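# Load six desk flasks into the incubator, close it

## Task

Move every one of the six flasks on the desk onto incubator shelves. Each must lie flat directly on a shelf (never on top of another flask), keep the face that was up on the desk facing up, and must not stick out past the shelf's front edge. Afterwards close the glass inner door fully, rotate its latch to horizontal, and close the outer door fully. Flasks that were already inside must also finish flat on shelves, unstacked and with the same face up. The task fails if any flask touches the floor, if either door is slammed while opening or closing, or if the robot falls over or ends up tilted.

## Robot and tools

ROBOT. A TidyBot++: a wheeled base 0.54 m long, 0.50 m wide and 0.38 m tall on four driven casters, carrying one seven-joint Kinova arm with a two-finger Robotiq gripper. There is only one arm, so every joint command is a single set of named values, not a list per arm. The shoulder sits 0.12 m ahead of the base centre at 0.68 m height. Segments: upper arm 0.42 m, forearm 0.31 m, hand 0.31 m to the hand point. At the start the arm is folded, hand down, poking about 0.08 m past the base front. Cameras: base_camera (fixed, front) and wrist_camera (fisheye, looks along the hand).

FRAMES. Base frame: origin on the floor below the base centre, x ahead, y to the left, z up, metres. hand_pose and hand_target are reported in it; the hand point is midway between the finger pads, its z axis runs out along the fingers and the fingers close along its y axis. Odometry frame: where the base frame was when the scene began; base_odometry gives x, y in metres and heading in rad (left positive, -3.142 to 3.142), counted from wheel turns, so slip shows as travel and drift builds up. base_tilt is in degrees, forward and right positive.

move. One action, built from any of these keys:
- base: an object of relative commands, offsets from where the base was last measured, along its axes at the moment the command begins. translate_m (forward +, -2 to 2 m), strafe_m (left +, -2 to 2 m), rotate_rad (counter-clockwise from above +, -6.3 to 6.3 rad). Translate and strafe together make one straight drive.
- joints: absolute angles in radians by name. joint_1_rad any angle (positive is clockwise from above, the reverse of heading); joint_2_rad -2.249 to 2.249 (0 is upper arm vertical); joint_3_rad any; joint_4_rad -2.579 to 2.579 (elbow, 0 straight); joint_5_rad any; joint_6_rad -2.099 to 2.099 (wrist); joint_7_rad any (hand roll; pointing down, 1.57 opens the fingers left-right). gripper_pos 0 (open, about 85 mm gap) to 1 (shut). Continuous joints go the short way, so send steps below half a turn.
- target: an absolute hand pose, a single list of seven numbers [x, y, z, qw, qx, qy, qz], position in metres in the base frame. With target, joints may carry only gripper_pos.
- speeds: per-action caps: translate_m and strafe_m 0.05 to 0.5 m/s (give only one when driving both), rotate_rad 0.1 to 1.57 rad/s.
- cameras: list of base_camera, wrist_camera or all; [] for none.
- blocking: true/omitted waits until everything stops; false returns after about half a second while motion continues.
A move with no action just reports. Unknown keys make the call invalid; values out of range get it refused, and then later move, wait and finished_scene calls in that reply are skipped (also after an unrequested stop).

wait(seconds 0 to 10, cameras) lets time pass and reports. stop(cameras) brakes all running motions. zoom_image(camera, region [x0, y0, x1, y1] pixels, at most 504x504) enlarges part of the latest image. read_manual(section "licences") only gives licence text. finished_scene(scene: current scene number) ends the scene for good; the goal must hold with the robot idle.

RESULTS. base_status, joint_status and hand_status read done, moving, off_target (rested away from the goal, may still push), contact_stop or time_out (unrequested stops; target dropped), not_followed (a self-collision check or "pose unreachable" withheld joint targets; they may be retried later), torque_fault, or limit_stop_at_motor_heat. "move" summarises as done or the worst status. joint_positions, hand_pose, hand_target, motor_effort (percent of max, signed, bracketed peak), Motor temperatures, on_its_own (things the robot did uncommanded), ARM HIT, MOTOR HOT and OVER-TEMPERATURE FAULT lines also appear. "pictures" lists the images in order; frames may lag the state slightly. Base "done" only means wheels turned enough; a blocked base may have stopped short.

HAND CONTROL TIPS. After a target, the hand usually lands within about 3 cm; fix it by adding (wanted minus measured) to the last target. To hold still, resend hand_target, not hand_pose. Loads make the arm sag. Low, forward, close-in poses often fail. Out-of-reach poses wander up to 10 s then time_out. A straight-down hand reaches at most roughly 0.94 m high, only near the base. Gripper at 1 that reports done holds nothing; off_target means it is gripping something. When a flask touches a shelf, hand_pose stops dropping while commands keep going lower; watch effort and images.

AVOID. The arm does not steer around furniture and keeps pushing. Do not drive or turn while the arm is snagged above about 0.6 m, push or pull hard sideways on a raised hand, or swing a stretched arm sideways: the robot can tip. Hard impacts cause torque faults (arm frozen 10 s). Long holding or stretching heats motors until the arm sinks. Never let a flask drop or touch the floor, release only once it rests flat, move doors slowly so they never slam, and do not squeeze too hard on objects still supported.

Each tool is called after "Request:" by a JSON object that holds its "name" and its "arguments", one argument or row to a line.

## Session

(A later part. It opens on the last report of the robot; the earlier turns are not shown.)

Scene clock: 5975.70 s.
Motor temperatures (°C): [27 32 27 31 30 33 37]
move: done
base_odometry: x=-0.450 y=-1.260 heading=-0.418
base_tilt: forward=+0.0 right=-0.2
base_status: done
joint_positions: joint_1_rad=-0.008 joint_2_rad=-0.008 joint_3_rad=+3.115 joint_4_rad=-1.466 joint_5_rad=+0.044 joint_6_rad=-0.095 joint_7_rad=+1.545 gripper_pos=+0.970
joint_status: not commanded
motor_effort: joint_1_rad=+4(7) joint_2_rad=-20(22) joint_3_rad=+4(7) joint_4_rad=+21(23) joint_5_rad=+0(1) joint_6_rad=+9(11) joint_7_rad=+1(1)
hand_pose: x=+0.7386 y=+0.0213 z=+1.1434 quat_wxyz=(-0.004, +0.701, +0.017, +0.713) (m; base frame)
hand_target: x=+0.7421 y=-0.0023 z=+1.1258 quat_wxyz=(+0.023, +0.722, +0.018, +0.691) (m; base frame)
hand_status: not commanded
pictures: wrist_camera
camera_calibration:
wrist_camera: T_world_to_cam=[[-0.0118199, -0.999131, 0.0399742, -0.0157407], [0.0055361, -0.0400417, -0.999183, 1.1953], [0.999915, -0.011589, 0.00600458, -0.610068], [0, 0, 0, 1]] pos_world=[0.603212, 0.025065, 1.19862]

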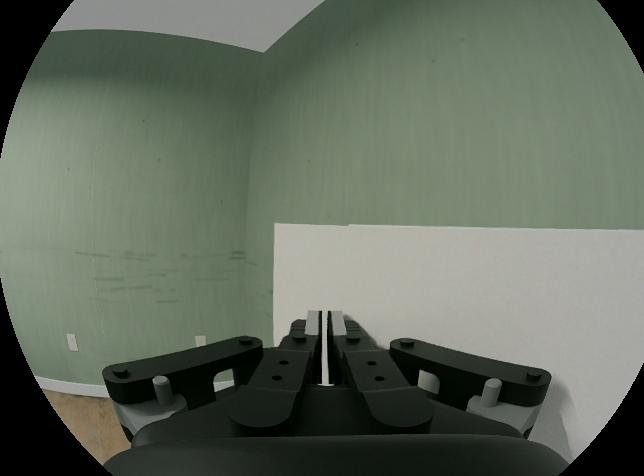

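Request:
{"name": "move", "arguments": {
  "base": {"translate_m": 0.006, "strafe_m": -0.008},
  "speeds": {"translate_m": 0.05},
  "cameras": ["base_camera", "wrist_camera"]
}}

Scene clock: 5989.93 s.
Motor temperatures (°C): [27 32 27 31 30 33 37]
move: done
base_odometry: x=-0.448 y=-1.270 heading=-0.417
base_tilt: forward=+0.1 right=-0.2
base_status: done
joint_positions: joint_1_rad=-0.015 joint_2_rad=-0.013 joint_3_rad=+3.107 joint_4_rad=-1.466 joint_5_rad=+0.044 joint_6_rad=-0.100 joint_7_rad=+1.545 gripper_pos=+0.970
joint_status: not commanded
motor_effort: joint_1_rad=+4(8) joint_2_rad=-19(20) joint_3_rad=+5(8) joint_4_rad=+22(23) joint_5_rad=+0(1) joint_6_rad=+10(11) joint_7_rad=+0(1)
hand_pose: x=+0.7356 y=+0.0305 z=+1.1455 quat_wxyz=(-0.010, +0.700, +0.022, +0.714) (m; base frame)
hand_target: x=+0.7421 y=-0.0023 z=+1.1258 quat_wxyz=(+0.023, +0.722, +0.018, +0.691) (m; base frame)
hand_status: not commanded
pictures: base_camera, wrist_camera
camera_calibration:
wrist_camera: T_world_to_cam=[[0.0028163, -0.999192, 0.0400914, -0.0176209], [0.00742255, -0.0400695, -0.999169, 1.19646], [0.999968, 0.00311154, 0.00730371, -0.608987], [0, 0, 0, 1]] pos_world=[0.600137, 0.0322297, 1.20062]

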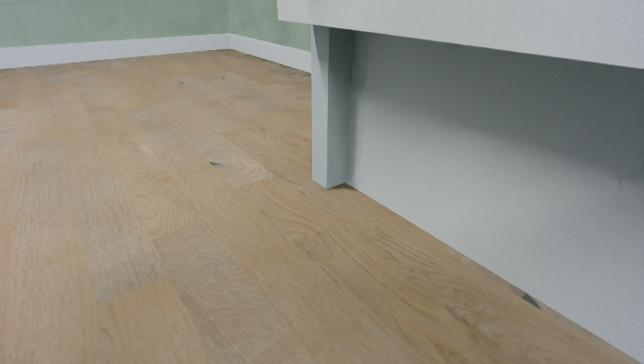

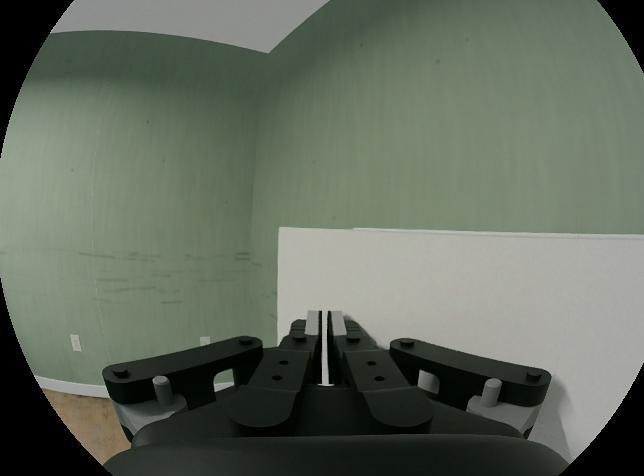

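Request:
{"name": "move", "arguments": {
  "base": {"translate_m": -0.06, "strafe_m": 0.07},
  "speeds": {"translate_m": 0.08},
  "cameras": ["wrist_camera"]
}}

Request:
{"name": "move", "arguments": {
  "base": {"translate_m": -0.31, "strafe_m": 0.39},
  "speeds": {"translate_m": 0.25},
  "cameras": ["base_camera", "wrist_camera"]
}}

Scene clock: 6008.10 s.
Motor temperatures (°C): [27 32 27 31 30 33 37]
move: done
base_odometry: x=-0.474 y=-1.182 heading=-0.417
base_tilt: forward=+0.0 right=-0.1
base_status: done
joint_positions: joint_1_rad=-0.002 joint_2_rad=-0.005 joint_3_rad=+3.125 joint_4_rad=-1.465 joint_5_rad=+0.044 joint_6_rad=-0.100 joint_7_rad=+1.545 gripper_pos=+0.970
joint_status: not commanded
motor_effort: joint_1_rad=+0(5) joint_2_rad=-23(23) joint_3_rad=+0(5) joint_4_rad=+21(22) joint_5_rad=+0(1) joint_6_rad=+9(10) joint_7_rad=+0(1)
hand_pose: x=+0.7405 y=+0.0117 z=+1.1404 quat_wxyz=(+0.001, +0.703, +0.011, +0.711) (m; base frame)
hand_target: x=+0.7421 y=-0.0023 z=+1.1258 quat_wxyz=(+0.023, +0.722, +0.018, +0.691) (m; base frame)
hand_status: not commanded
pictures: wrist_camera
camera_calibration:
wrist_camera: T_world_to_cam=[[-0.0271324, -0.998825, 0.0401433, -0.0141243], [-0.00198645, -0.0401041, -0.999194, 1.19758], [0.99963, -0.0271902, -0.000895997, -0.603837], [0, 0, 0, 1]] pos_world=[0.605609, 0.0175016, 1.19664]

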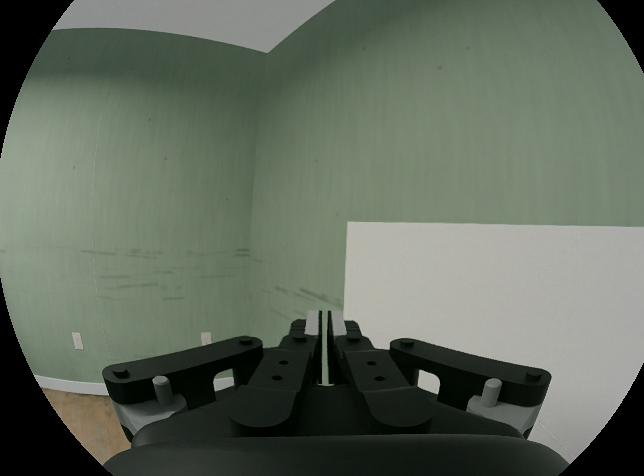

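Scene clock: 6011.03 s.
Motor temperatures (°C): [27 32 27 31 30 33 37]
move: done
base_odometry: x=-0.600 y=-0.699 heading=-0.418
base_tilt: forward=+0.0 right=-0.2
base_status: done
joint_positions: joint_1_rad=+0.001 joint_2_rad=-0.001 joint_3_rad=+3.127 joint_4_rad=-1.465 joint_5_rad=+0.044 joint_6_rad=-0.100 joint_7_rad=+1.545 gripper_pos=+0.970
joint_status: not commanded
motor_effort: joint_1_rad=+0(2) joint_2_rad=-23(27) joint_3_rad=+0(2) joint_4_rad=+21(22) joint_5_rad=+0(1) joint_6_rad=+9(10) joint_7_rad=-1(1)
hand_pose: x=+0.7423 y=+0.0084 z=+1.1381 quat_wxyz=(+0.003, +0.705, +0.009, +0.709) (m; base frame)
hand_target: x=+0.7421 y=-0.0023 z=+1.1258 quat_wxyz=(+0.023, +0.722, +0.018, +0.691) (m; base frame)
hand_status: not commanded
pictures: base_camera, wrist_camera
camera_calibration:
wrist_camera: T_world_to_cam=[[-0.0321705, -0.998672, 0.0402321, -0.0135254], [-0.00609289, -0.0400562, -0.999179, 1.19807], [0.999464, -0.0323892, -0.00479617, -0.601104], [0, 0, 0, 1]] pos_world=[0.607647, 0.0150133, 1.19474]

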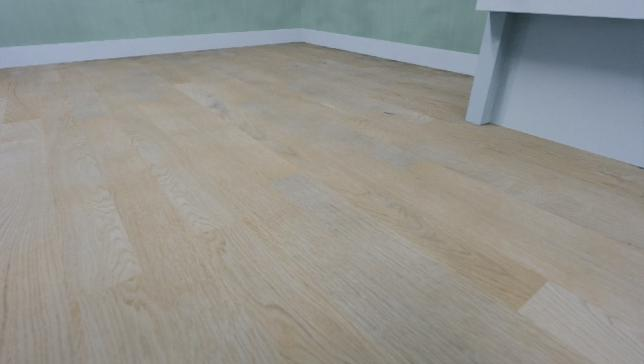

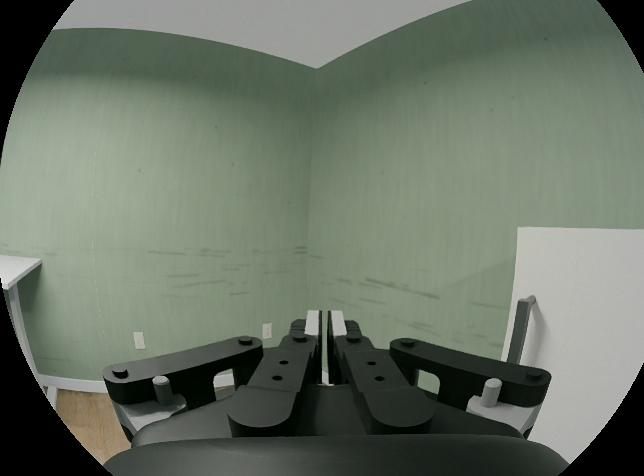

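Request:
{"name": "move", "arguments": {
  "base": {"rotate_rad": -0.948},
  "speeds": {"rotate_rad": 0.6}
}}

Scene clock: 6021.40 s.
Motor temperatures (°C): [27 32 27 31 30 33 37]
move: done
base_odometry: x=-0.600 y=-0.699 heading=-1.365
base_tilt: forward=+0.0 right=-0.2
base_status: done
joint_positions: joint_1_rad=+0.006 joint_2_rad=-0.001 joint_3_rad=+3.133 joint_4_rad=-1.465 joint_5_rad=+0.044 joint_6_rad=-0.100 joint_7_rad=+1.545 gripper_pos=+0.970
joint_status: not commanded
motor_effort: joint_1_rad=+0(3) joint_2_rad=-23(24) joint_3_rad=+0(3) joint_4_rad=+21(22) joint_5_rad=+0(1) joint_6_rad=+9(10) joint_7_rad=+0(1)
hand_pose: x=+0.7424 y=+0.0013 z=+1.1381 quat_wxyz=(+0.007, +0.705, +0.005, +0.709) (m; base frame)
hand_target: x=+0.7421 y=-0.0023 z=+1.1258 quat_wxyz=(+0.023, +0.722, +0.018, +0.691) (m; base frame)
hand_status: not commanded
pictures: base_camera, wrist_camera
camera_calibration:
wrist_camera: T_world_to_cam=[[-0.0436597, -0.998237, 0.0402054, -0.012172], [-0.00655236, -0.0399568, -0.99918, 1.19812], [0.999025, -0.0438873, -0.0047963, -0.60117], [0, 0, 0, 1]] pos_world=[0.607903, 0.00933882, 1.19475]

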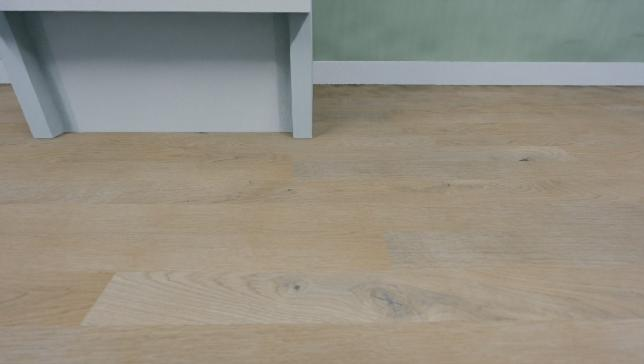

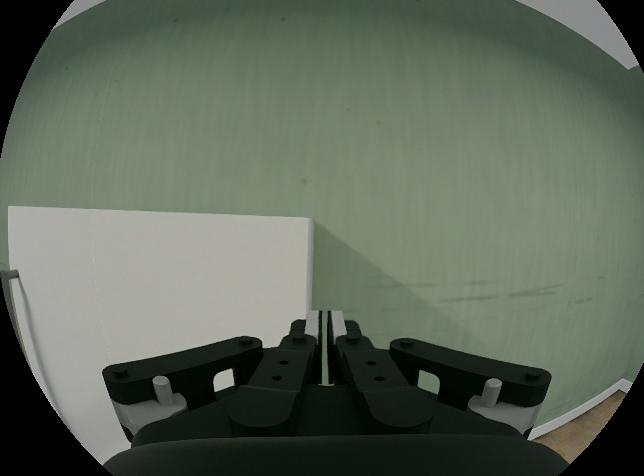

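Request:
{"name": "zoom_image", "arguments": {
  "camera": "base_camera",
  "region": [0, 0, 340, 160]
}}

Request:
{"name": "zoom_image", "arguments": {
  "camera": "wrist_camera",
  "region": [0, 170, 350, 420]
}}

Scaled by 1.482.

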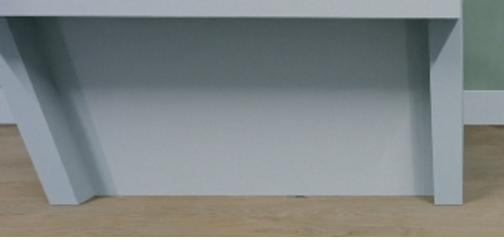

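Scaled by 1.440.

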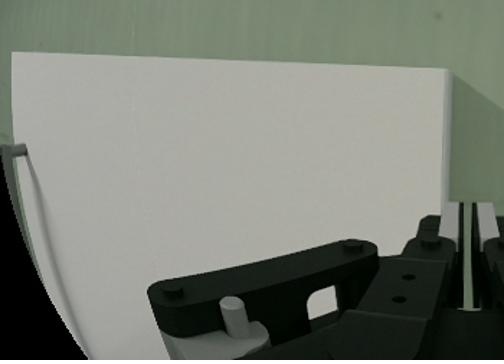

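Request:
{"name": "move", "arguments": {
  "base": {"strafe_m": 0.68, "rotate_rad": 0.02},
  "speeds": {"strafe_m": 0.3}
}}

Scene clock: 6051.53 s.
Motor temperatures (°C): [27 32 27 31 30 33 37]
move: done
base_odometry: x=+0.066 y=-0.561 heading=-1.346
base_tilt: forward=+0.0 right=-0.2
base_status: done
joint_positions: joint_1_rad=+0.010 joint_2_rad=-0.001 joint_3_rad=+3.137 joint_4_rad=-1.465 joint_5_rad=+0.044 joint_6_rad=-0.100 joint_7_rad=+1.545 gripper_pos=+0.970
joint_status: not commanded
motor_effort: joint_1_rad=+0(4) joint_2_rad=-22(23) joint_3_rad=+0(4) joint_4_rad=+21(22) joint_5_rad=-1(1) joint_6_rad=+9(10) joint_7_rad=+0(1)
hand_pose: x=+0.7425 y=-0.0034 z=+1.1381 quat_wxyz=(+0.010, +0.705, +0.003, +0.709) (m; base frame)
hand_target: x=+0.7421 y=-0.0023 z=+1.1258 quat_wxyz=(+0.023, +0.722, +0.018, +0.691) (m; base frame)
hand_status: not commanded
pictures: base_camera, wrist_camera
camera_calibration:
wrist_camera: T_world_to_cam=[[-0.0511556, -0.997882, 0.0401852, -0.0112684], [-0.00685105, -0.0398863, -0.999181, 1.19816], [0.998667, -0.051389, -0.00479613, -0.601109], [0, 0, 0, 1]] pos_world=[0.60794, 0.00565512, 1.19475]

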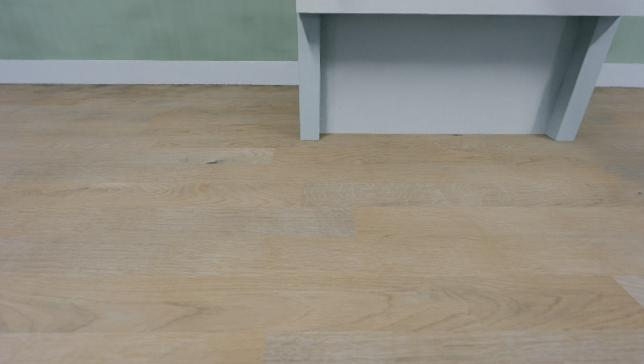

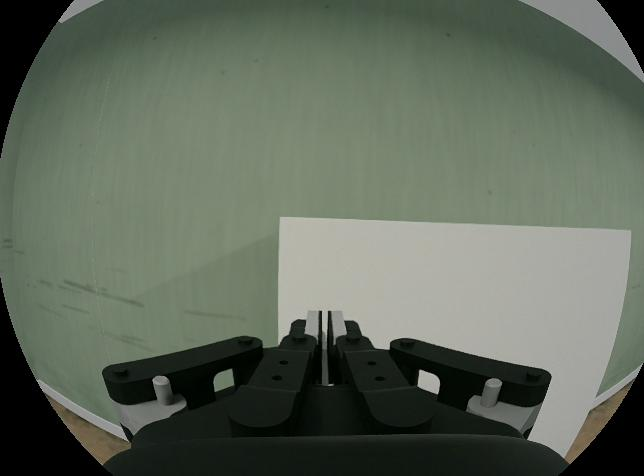

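Request:
{"name": "zoom_image", "arguments": {
  "camera": "base_camera",
  "region": [270, 0, 644, 170]
}}

Request:
{"name": "zoom_image", "arguments": {
  "camera": "wrist_camera",
  "region": [240, 190, 440, 330]
}}

Scaled by 1.348.

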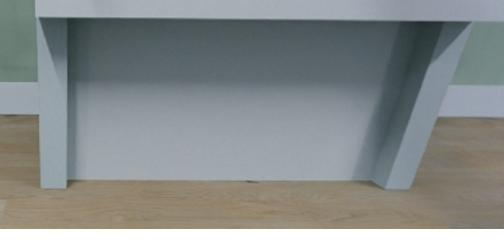

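Scaled by 2.520.

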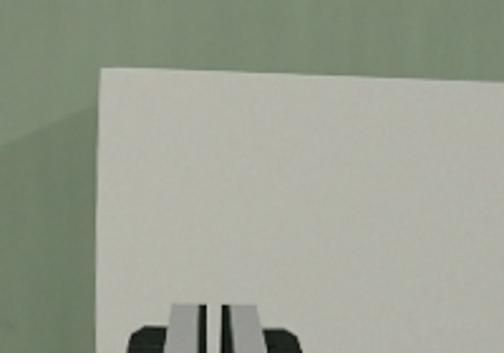

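Request:
{"name": "move", "arguments": {
  "base": {"translate_m": 0.232},
  "speeds": {"translate_m": 0.12}
}}

Scene clock: 6072.93 s.
Motor temperatures (°C): [27 32 27 31 30 33 37]
move: done
base_odometry: x=+0.118 y=-0.787 heading=-1.346
base_tilt: forward=+0.1 right=-0.2
base_status: done
joint_positions: joint_1_rad=+0.010 joint_2_rad=+0.004 joint_3_rad=+3.137 joint_4_rad=-1.465 joint_5_rad=+0.044 joint_6_rad=-0.100 joint_7_rad=+1.545 gripper_pos=+0.970
joint_status: not commanded
motor_effort: joint_1_rad=+0(1) joint_2_rad=-23(26) joint_3_rad=+0(1) joint_4_rad=+21(22) joint_5_rad=+0(1) joint_6_rad=+9(10) joint_7_rad=+0(1)
hand_pose: x=+0.7447 y=-0.0034 z=+1.1350 quat_wxyz=(+0.010, +0.706, +0.003, +0.708) (m; base frame)
hand_target: x=+0.7421 y=-0.0023 z=+1.1258 quat_wxyz=(+0.023, +0.722, +0.018, +0.691) (m; base frame)
hand_status: not commanded
pictures: base_camera, wrist_camera
camera_calibration:
wrist_camera: T_world_to_cam=[[-0.0509582, -0.997882, 0.0404405, -0.0114635], [-0.0117535, -0.0398911, -0.999135, 1.19873], [0.998632, -0.0513894, -0.00969587, -0.597868], [0, 0, 0, 1]] pos_world=[0.610555, 0.00565514, 1.19236]

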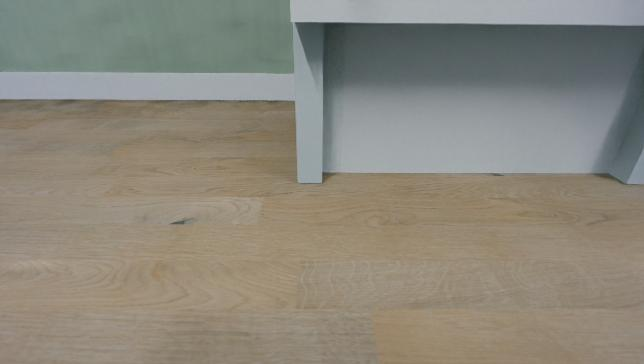

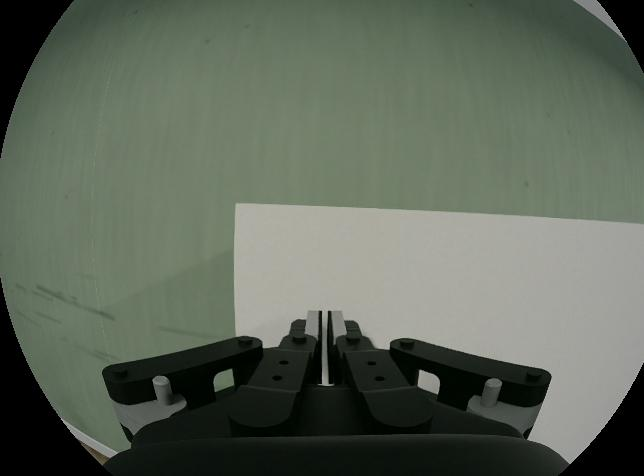

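Request:
{"name": "move", "arguments": {
  "base": {"translate_m": 0.012},
  "speeds": {"translate_m": 0.05},
  "cameras": ["wrist_camera"]
}}

Request:
{"name": "move", "arguments": {
  "base": {"translate_m": 0.012},
  "speeds": {"translate_m": 0.05},
  "cameras": ["wrist_camera"]
}}

Request:
{"name": "move", "arguments": {
  "base": {"translate_m": 0.012},
  "speeds": {"translate_m": 0.05},
  "cameras": ["base_camera", "wrist_camera"]
}}

Scene clock: 6081.63 s.
Motor temperatures (°C): [27 32 27 31 30 33 37]
move: done
base_odometry: x=+0.121 y=-0.798 heading=-1.345
base_tilt: forward=+0.0 right=-0.2
base_status: done
joint_positions: joint_1_rad=+0.010 joint_2_rad=-0.005 joint_3_rad=+3.136 joint_4_rad=-1.465 joint_5_rad=+0.044 joint_6_rad=-0.113 joint_7_rad=+1.545 gripper_pos=+0.970
joint_status: not commanded
motor_effort: joint_1_rad=+0(1) joint_2_rad=-21(24) joint_3_rad=+1(2) joint_4_rad=+24(27) joint_5_rad=-1(1) joint_6_rad=+11(15) joint_7_rad=+0(1)
hand_pose: x=+0.7407 y=-0.0035 z=+1.1365 quat_wxyz=(+0.010, +0.708, +0.003, +0.706) (m; base frame)
hand_target: x=+0.7421 y=-0.0023 z=+1.1258 quat_wxyz=(+0.023, +0.722, +0.018, +0.691) (m; base frame)
hand_status: not commanded
pictures: wrist_camera
camera_calibration:
wrist_camera: T_world_to_cam=[[-0.0512894, -0.997856, 0.0406511, -0.0117964], [-0.015875, -0.0398849, -0.999078, 1.20322], [0.998558, -0.0518875, -0.0137953, -0.589024], [0, 0, 0, 1]] pos_world=[0.60667, 0.0056562, 1.19446]

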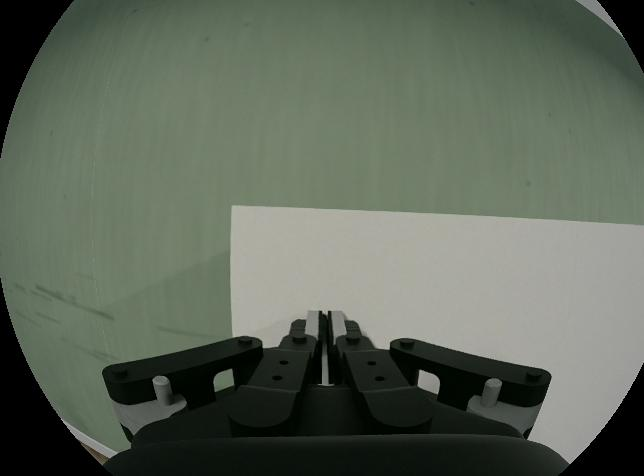

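Scene clock: 6082.27 s.
Motor temperatures (°C): [27 32 27 31 30 33 37]
move: done
base_odometry: x=+0.123 y=-0.810 heading=-1.345
base_tilt: forward=+0.0 right=-0.2
base_status: done
joint_positions: joint_1_rad=+0.010 joint_2_rad=-0.031 joint_3_rad=+3.136 joint_4_rad=-1.478 joint_5_rad=+0.044 joint_6_rad=-0.138 joint_7_rad=+1.545 gripper_pos=+0.970
joint_status: not commanded
motor_effort: joint_1_rad=+0(1) joint_2_rad=-14(21) joint_3_rad=+1(2) joint_4_rad=+26(29) joint_5_rad=+0(1) joint_6_rad=+14(17) joint_7_rad=+0(1)
hand_pose: x=+0.7293 y=-0.0037 z=+1.1367 quat_wxyz=(+0.010, +0.712, +0.002, +0.702) (m; base frame)
hand_target: x=+0.7421 y=-0.0023 z=+1.1258 quat_wxyz=(+0.023, +0.722, +0.018, +0.691) (m; base frame)
hand_status: not commanded
pictures: wrist_camera
camera_calibration:
wrist_camera: T_world_to_cam=[[-0.0518985, -0.997803, 0.0411848, -0.0127867], [-0.0279188, -0.0397746, -0.998819, 1.21164], [0.998262, -0.052987, -0.0257932, -0.563829], [0, 0, 0, 1]] pos_world=[0.596013, 0.00555826, 1.19619]

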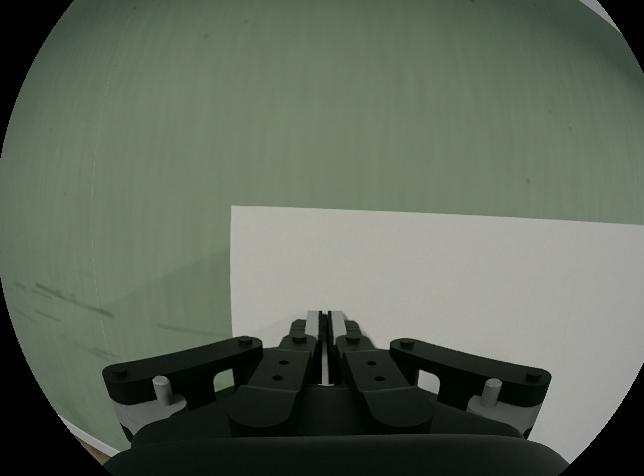

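Scene clock: 6082.90 s.
Motor temperatures (°C): [27 32 27 31 30 33 37]
move: done
base_odometry: x=+0.126 y=-0.821 heading=-1.345
base_tilt: forward=+0.0 right=-0.2
base_status: done
joint_positions: joint_1_rad=+0.010 joint_2_rad=-0.056 joint_3_rad=+3.136 joint_4_rad=-1.491 joint_5_rad=+0.044 joint_6_rad=-0.160 joint_7_rad=+1.545 gripper_pos=+0.970
joint_status: not commanded
motor_effort: joint_1_rad=+0(1) joint_2_rad=-9(15) joint_3_rad=+1(1) joint_4_rad=+29(31) joint_5_rad=+0(1) joint_6_rad=+17(20) joint_7_rad=+0(1)
hand_pose: x=+0.7180 y=-0.0039 z=+1.1367 quat_wxyz=(+0.010, +0.716, +0.002, +0.698) (m; base frame)
hand_target: x=+0.7421 y=-0.0023 z=+1.1258 quat_wxyz=(+0.023, +0.722, +0.018, +0.691) (m; base frame)
hand_status: not commanded
pictures: base_camera, wrist_camera
camera_calibration:
wrist_camera: T_world_to_cam=[[-0.0523751, -0.997755, 0.0417405, -0.0137835], [-0.0381595, -0.0397678, -0.99848, 1.21835], [0.997898, -0.0538883, -0.035991, -0.540716], [0, 0, 0, 1]] pos_world=[0.585349, 0.0055602, 1.19761]

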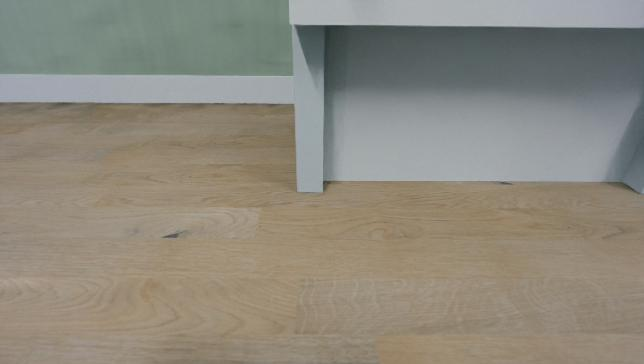

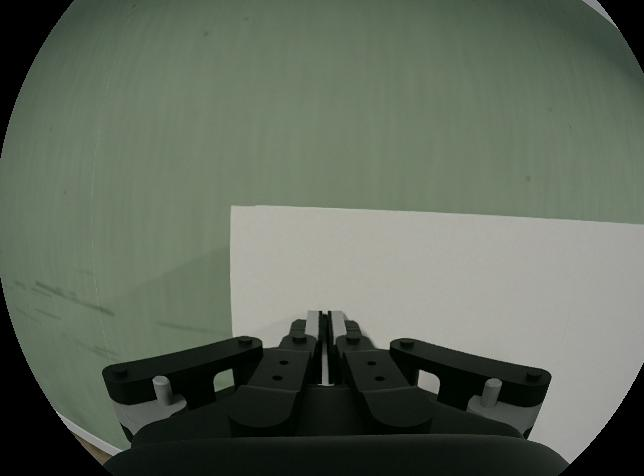

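Request:
{"name": "move", "arguments": {
  "base": {"translate_m": -0.12},
  "speeds": {"translate_m": 0.15},
  "cameras": []
}}

Request:
{"name": "move", "arguments": {
  "joints": {"joint_4_rad": -0.8, "joint_6_rad": -1.03}
}}

Scene clock: 6147.40 s.
Motor temperatures (°C): [27 32 27 32 30 33 37]
move: done
base_odometry: x=+0.099 y=-0.704 heading=-1.345
base_tilt: forward=+0.0 right=-0.2
base_status: done
joint_positions: joint_1_rad=+0.010 joint_2_rad=+0.003 joint_3_rad=+3.136 joint_4_rad=-1.457 joint_5_rad=+0.044 joint_6_rad=-0.160 joint_7_rad=+1.545 gripper_pos=+0.970
joint_status: not commanded
motor_effort: joint_1_rad=+0(1) joint_2_rad=-22(25) joint_3_rad=+0(1) joint_4_rad=+21(28) joint_5_rad=+0(1) joint_6_rad=+9(17) joint_7_rad=+0(1)
hand_pose: x=+0.7434 y=-0.0042 z=+1.1224 quat_wxyz=(+0.010, +0.724, +0.002, +0.690) (m; base frame)
hand_target: x=+0.7421 y=-0.0023 z=+1.1258 quat_wxyz=(+0.023, +0.722, +0.018, +0.691) (m; base frame)
hand_status: not commanded
pictures: none
No camera images: "cameras" was empty.

Scene clock: 6149.67 s.
Motor temperatures (°C): [27 32 27 32 30 33 37]
move: done
base_odometry: x=+0.099 y=-0.704 heading=-1.345
base_tilt: forward=+0.0 right=-0.2
base_status: not commanded
joint_positions: joint_1_rad=+0.010 joint_2_rad=+0.003 joint_3_rad=+3.136 joint_4_rad=-0.820 joint_5_rad=+0.044 joint_6_rad=-0.944 joint_7_rad=+1.545 gripper_pos=+0.970
joint_status: all done
motor_effort: joint_1_rad=+0(1) joint_2_rad=-18(24) joint_3_rad=+0(0) joint_4_rad=+17(23) joint_5_rad=-1(1) joint_6_rad=+9(10) joint_7_rad=+0(1)
hand_pose: x=+0.6555 y=-0.0125 z=+1.2560 quat_wxyz=(+0.015, +0.773, -0.013, +0.635) (m; base frame)
hand_target: x=+0.6452 y=-0.0084 z=+1.2419 quat_wxyz=(+0.025, +0.792, +0.009, +0.609) (m; base frame)
hand_status: not commanded
pictures: base_camera, wrist_camera
camera_calibration:
wrist_camera: T_world_to_cam=[[-0.0757527, -0.996432, 0.0372197, -0.00970063], [-0.208034, -0.020712, -0.977902, 1.42048], [0.975184, -0.0818217, -0.205722, -0.246814], [0, 0, 0, 1]] pos_world=[0.535462, -0.000439734, 1.33868]

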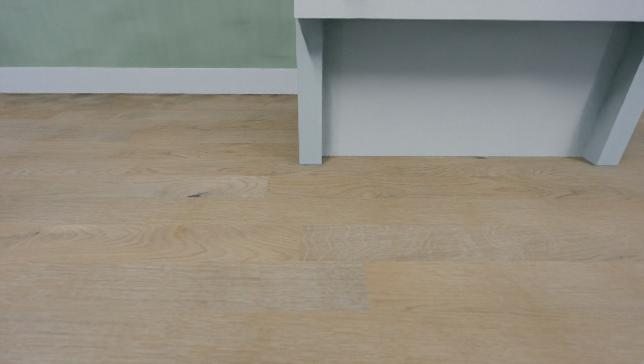

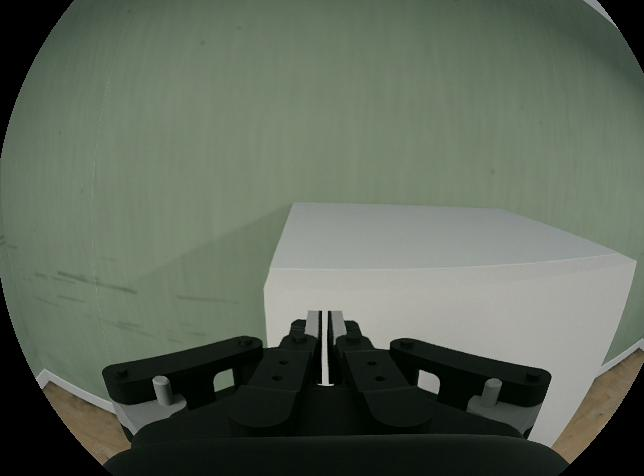

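Request:
{"name": "zoom_image", "arguments": {
  "camera": "wrist_camera",
  "region": [240, 190, 460, 330]
}}

Request:
{"name": "zoom_image", "arguments": {
  "camera": "wrist_camera",
  "region": [440, 190, 644, 330]
}}

Scaled by 2.291.

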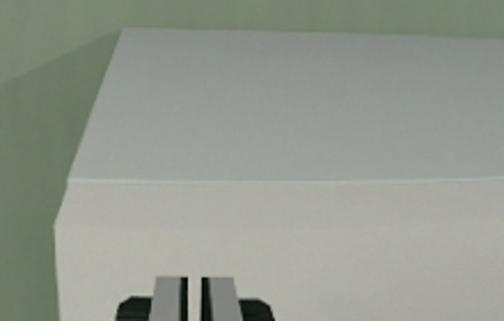

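Scaled by 2.471.

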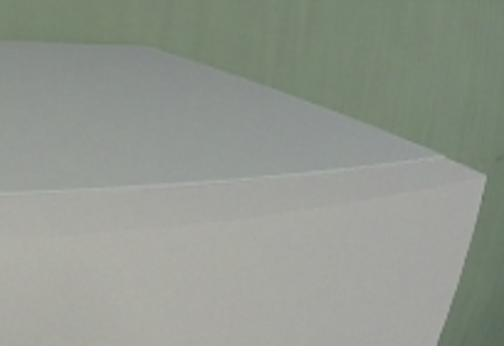

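Request:
{"name": "zoom_image", "arguments": {
  "camera": "wrist_camera",
  "region": [255, 245, 335, 305]
}}

Request:
{"name": "zoom_image", "arguments": {
  "camera": "wrist_camera",
  "region": [565, 235, 644, 295]
}}

Request:
{"name": "zoom_image", "arguments": {
  "camera": "wrist_camera",
  "region": [410, 240, 490, 300]
}}

Scaled by 6.300.

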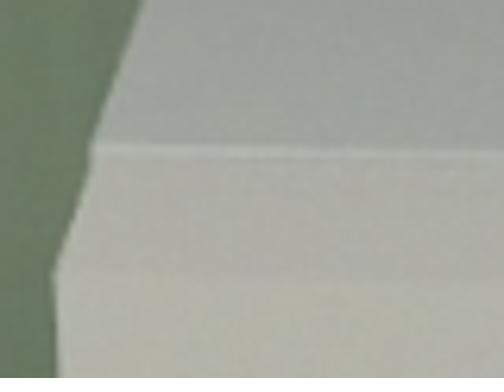

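Scaled by 6.380.

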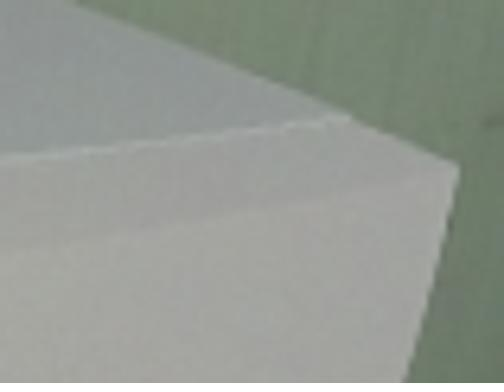

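Scaled by 6.300.

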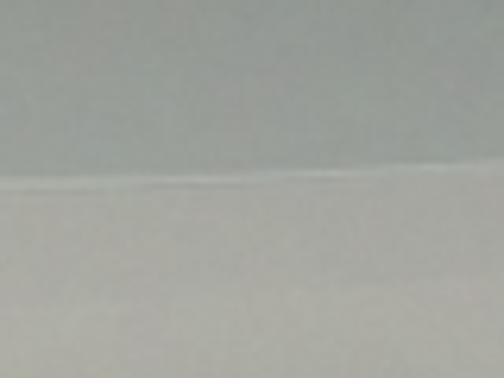

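Request:
{"name": "finished_scene", "arguments": {
  "scene": 2
}}

The scene is finished: the task was done.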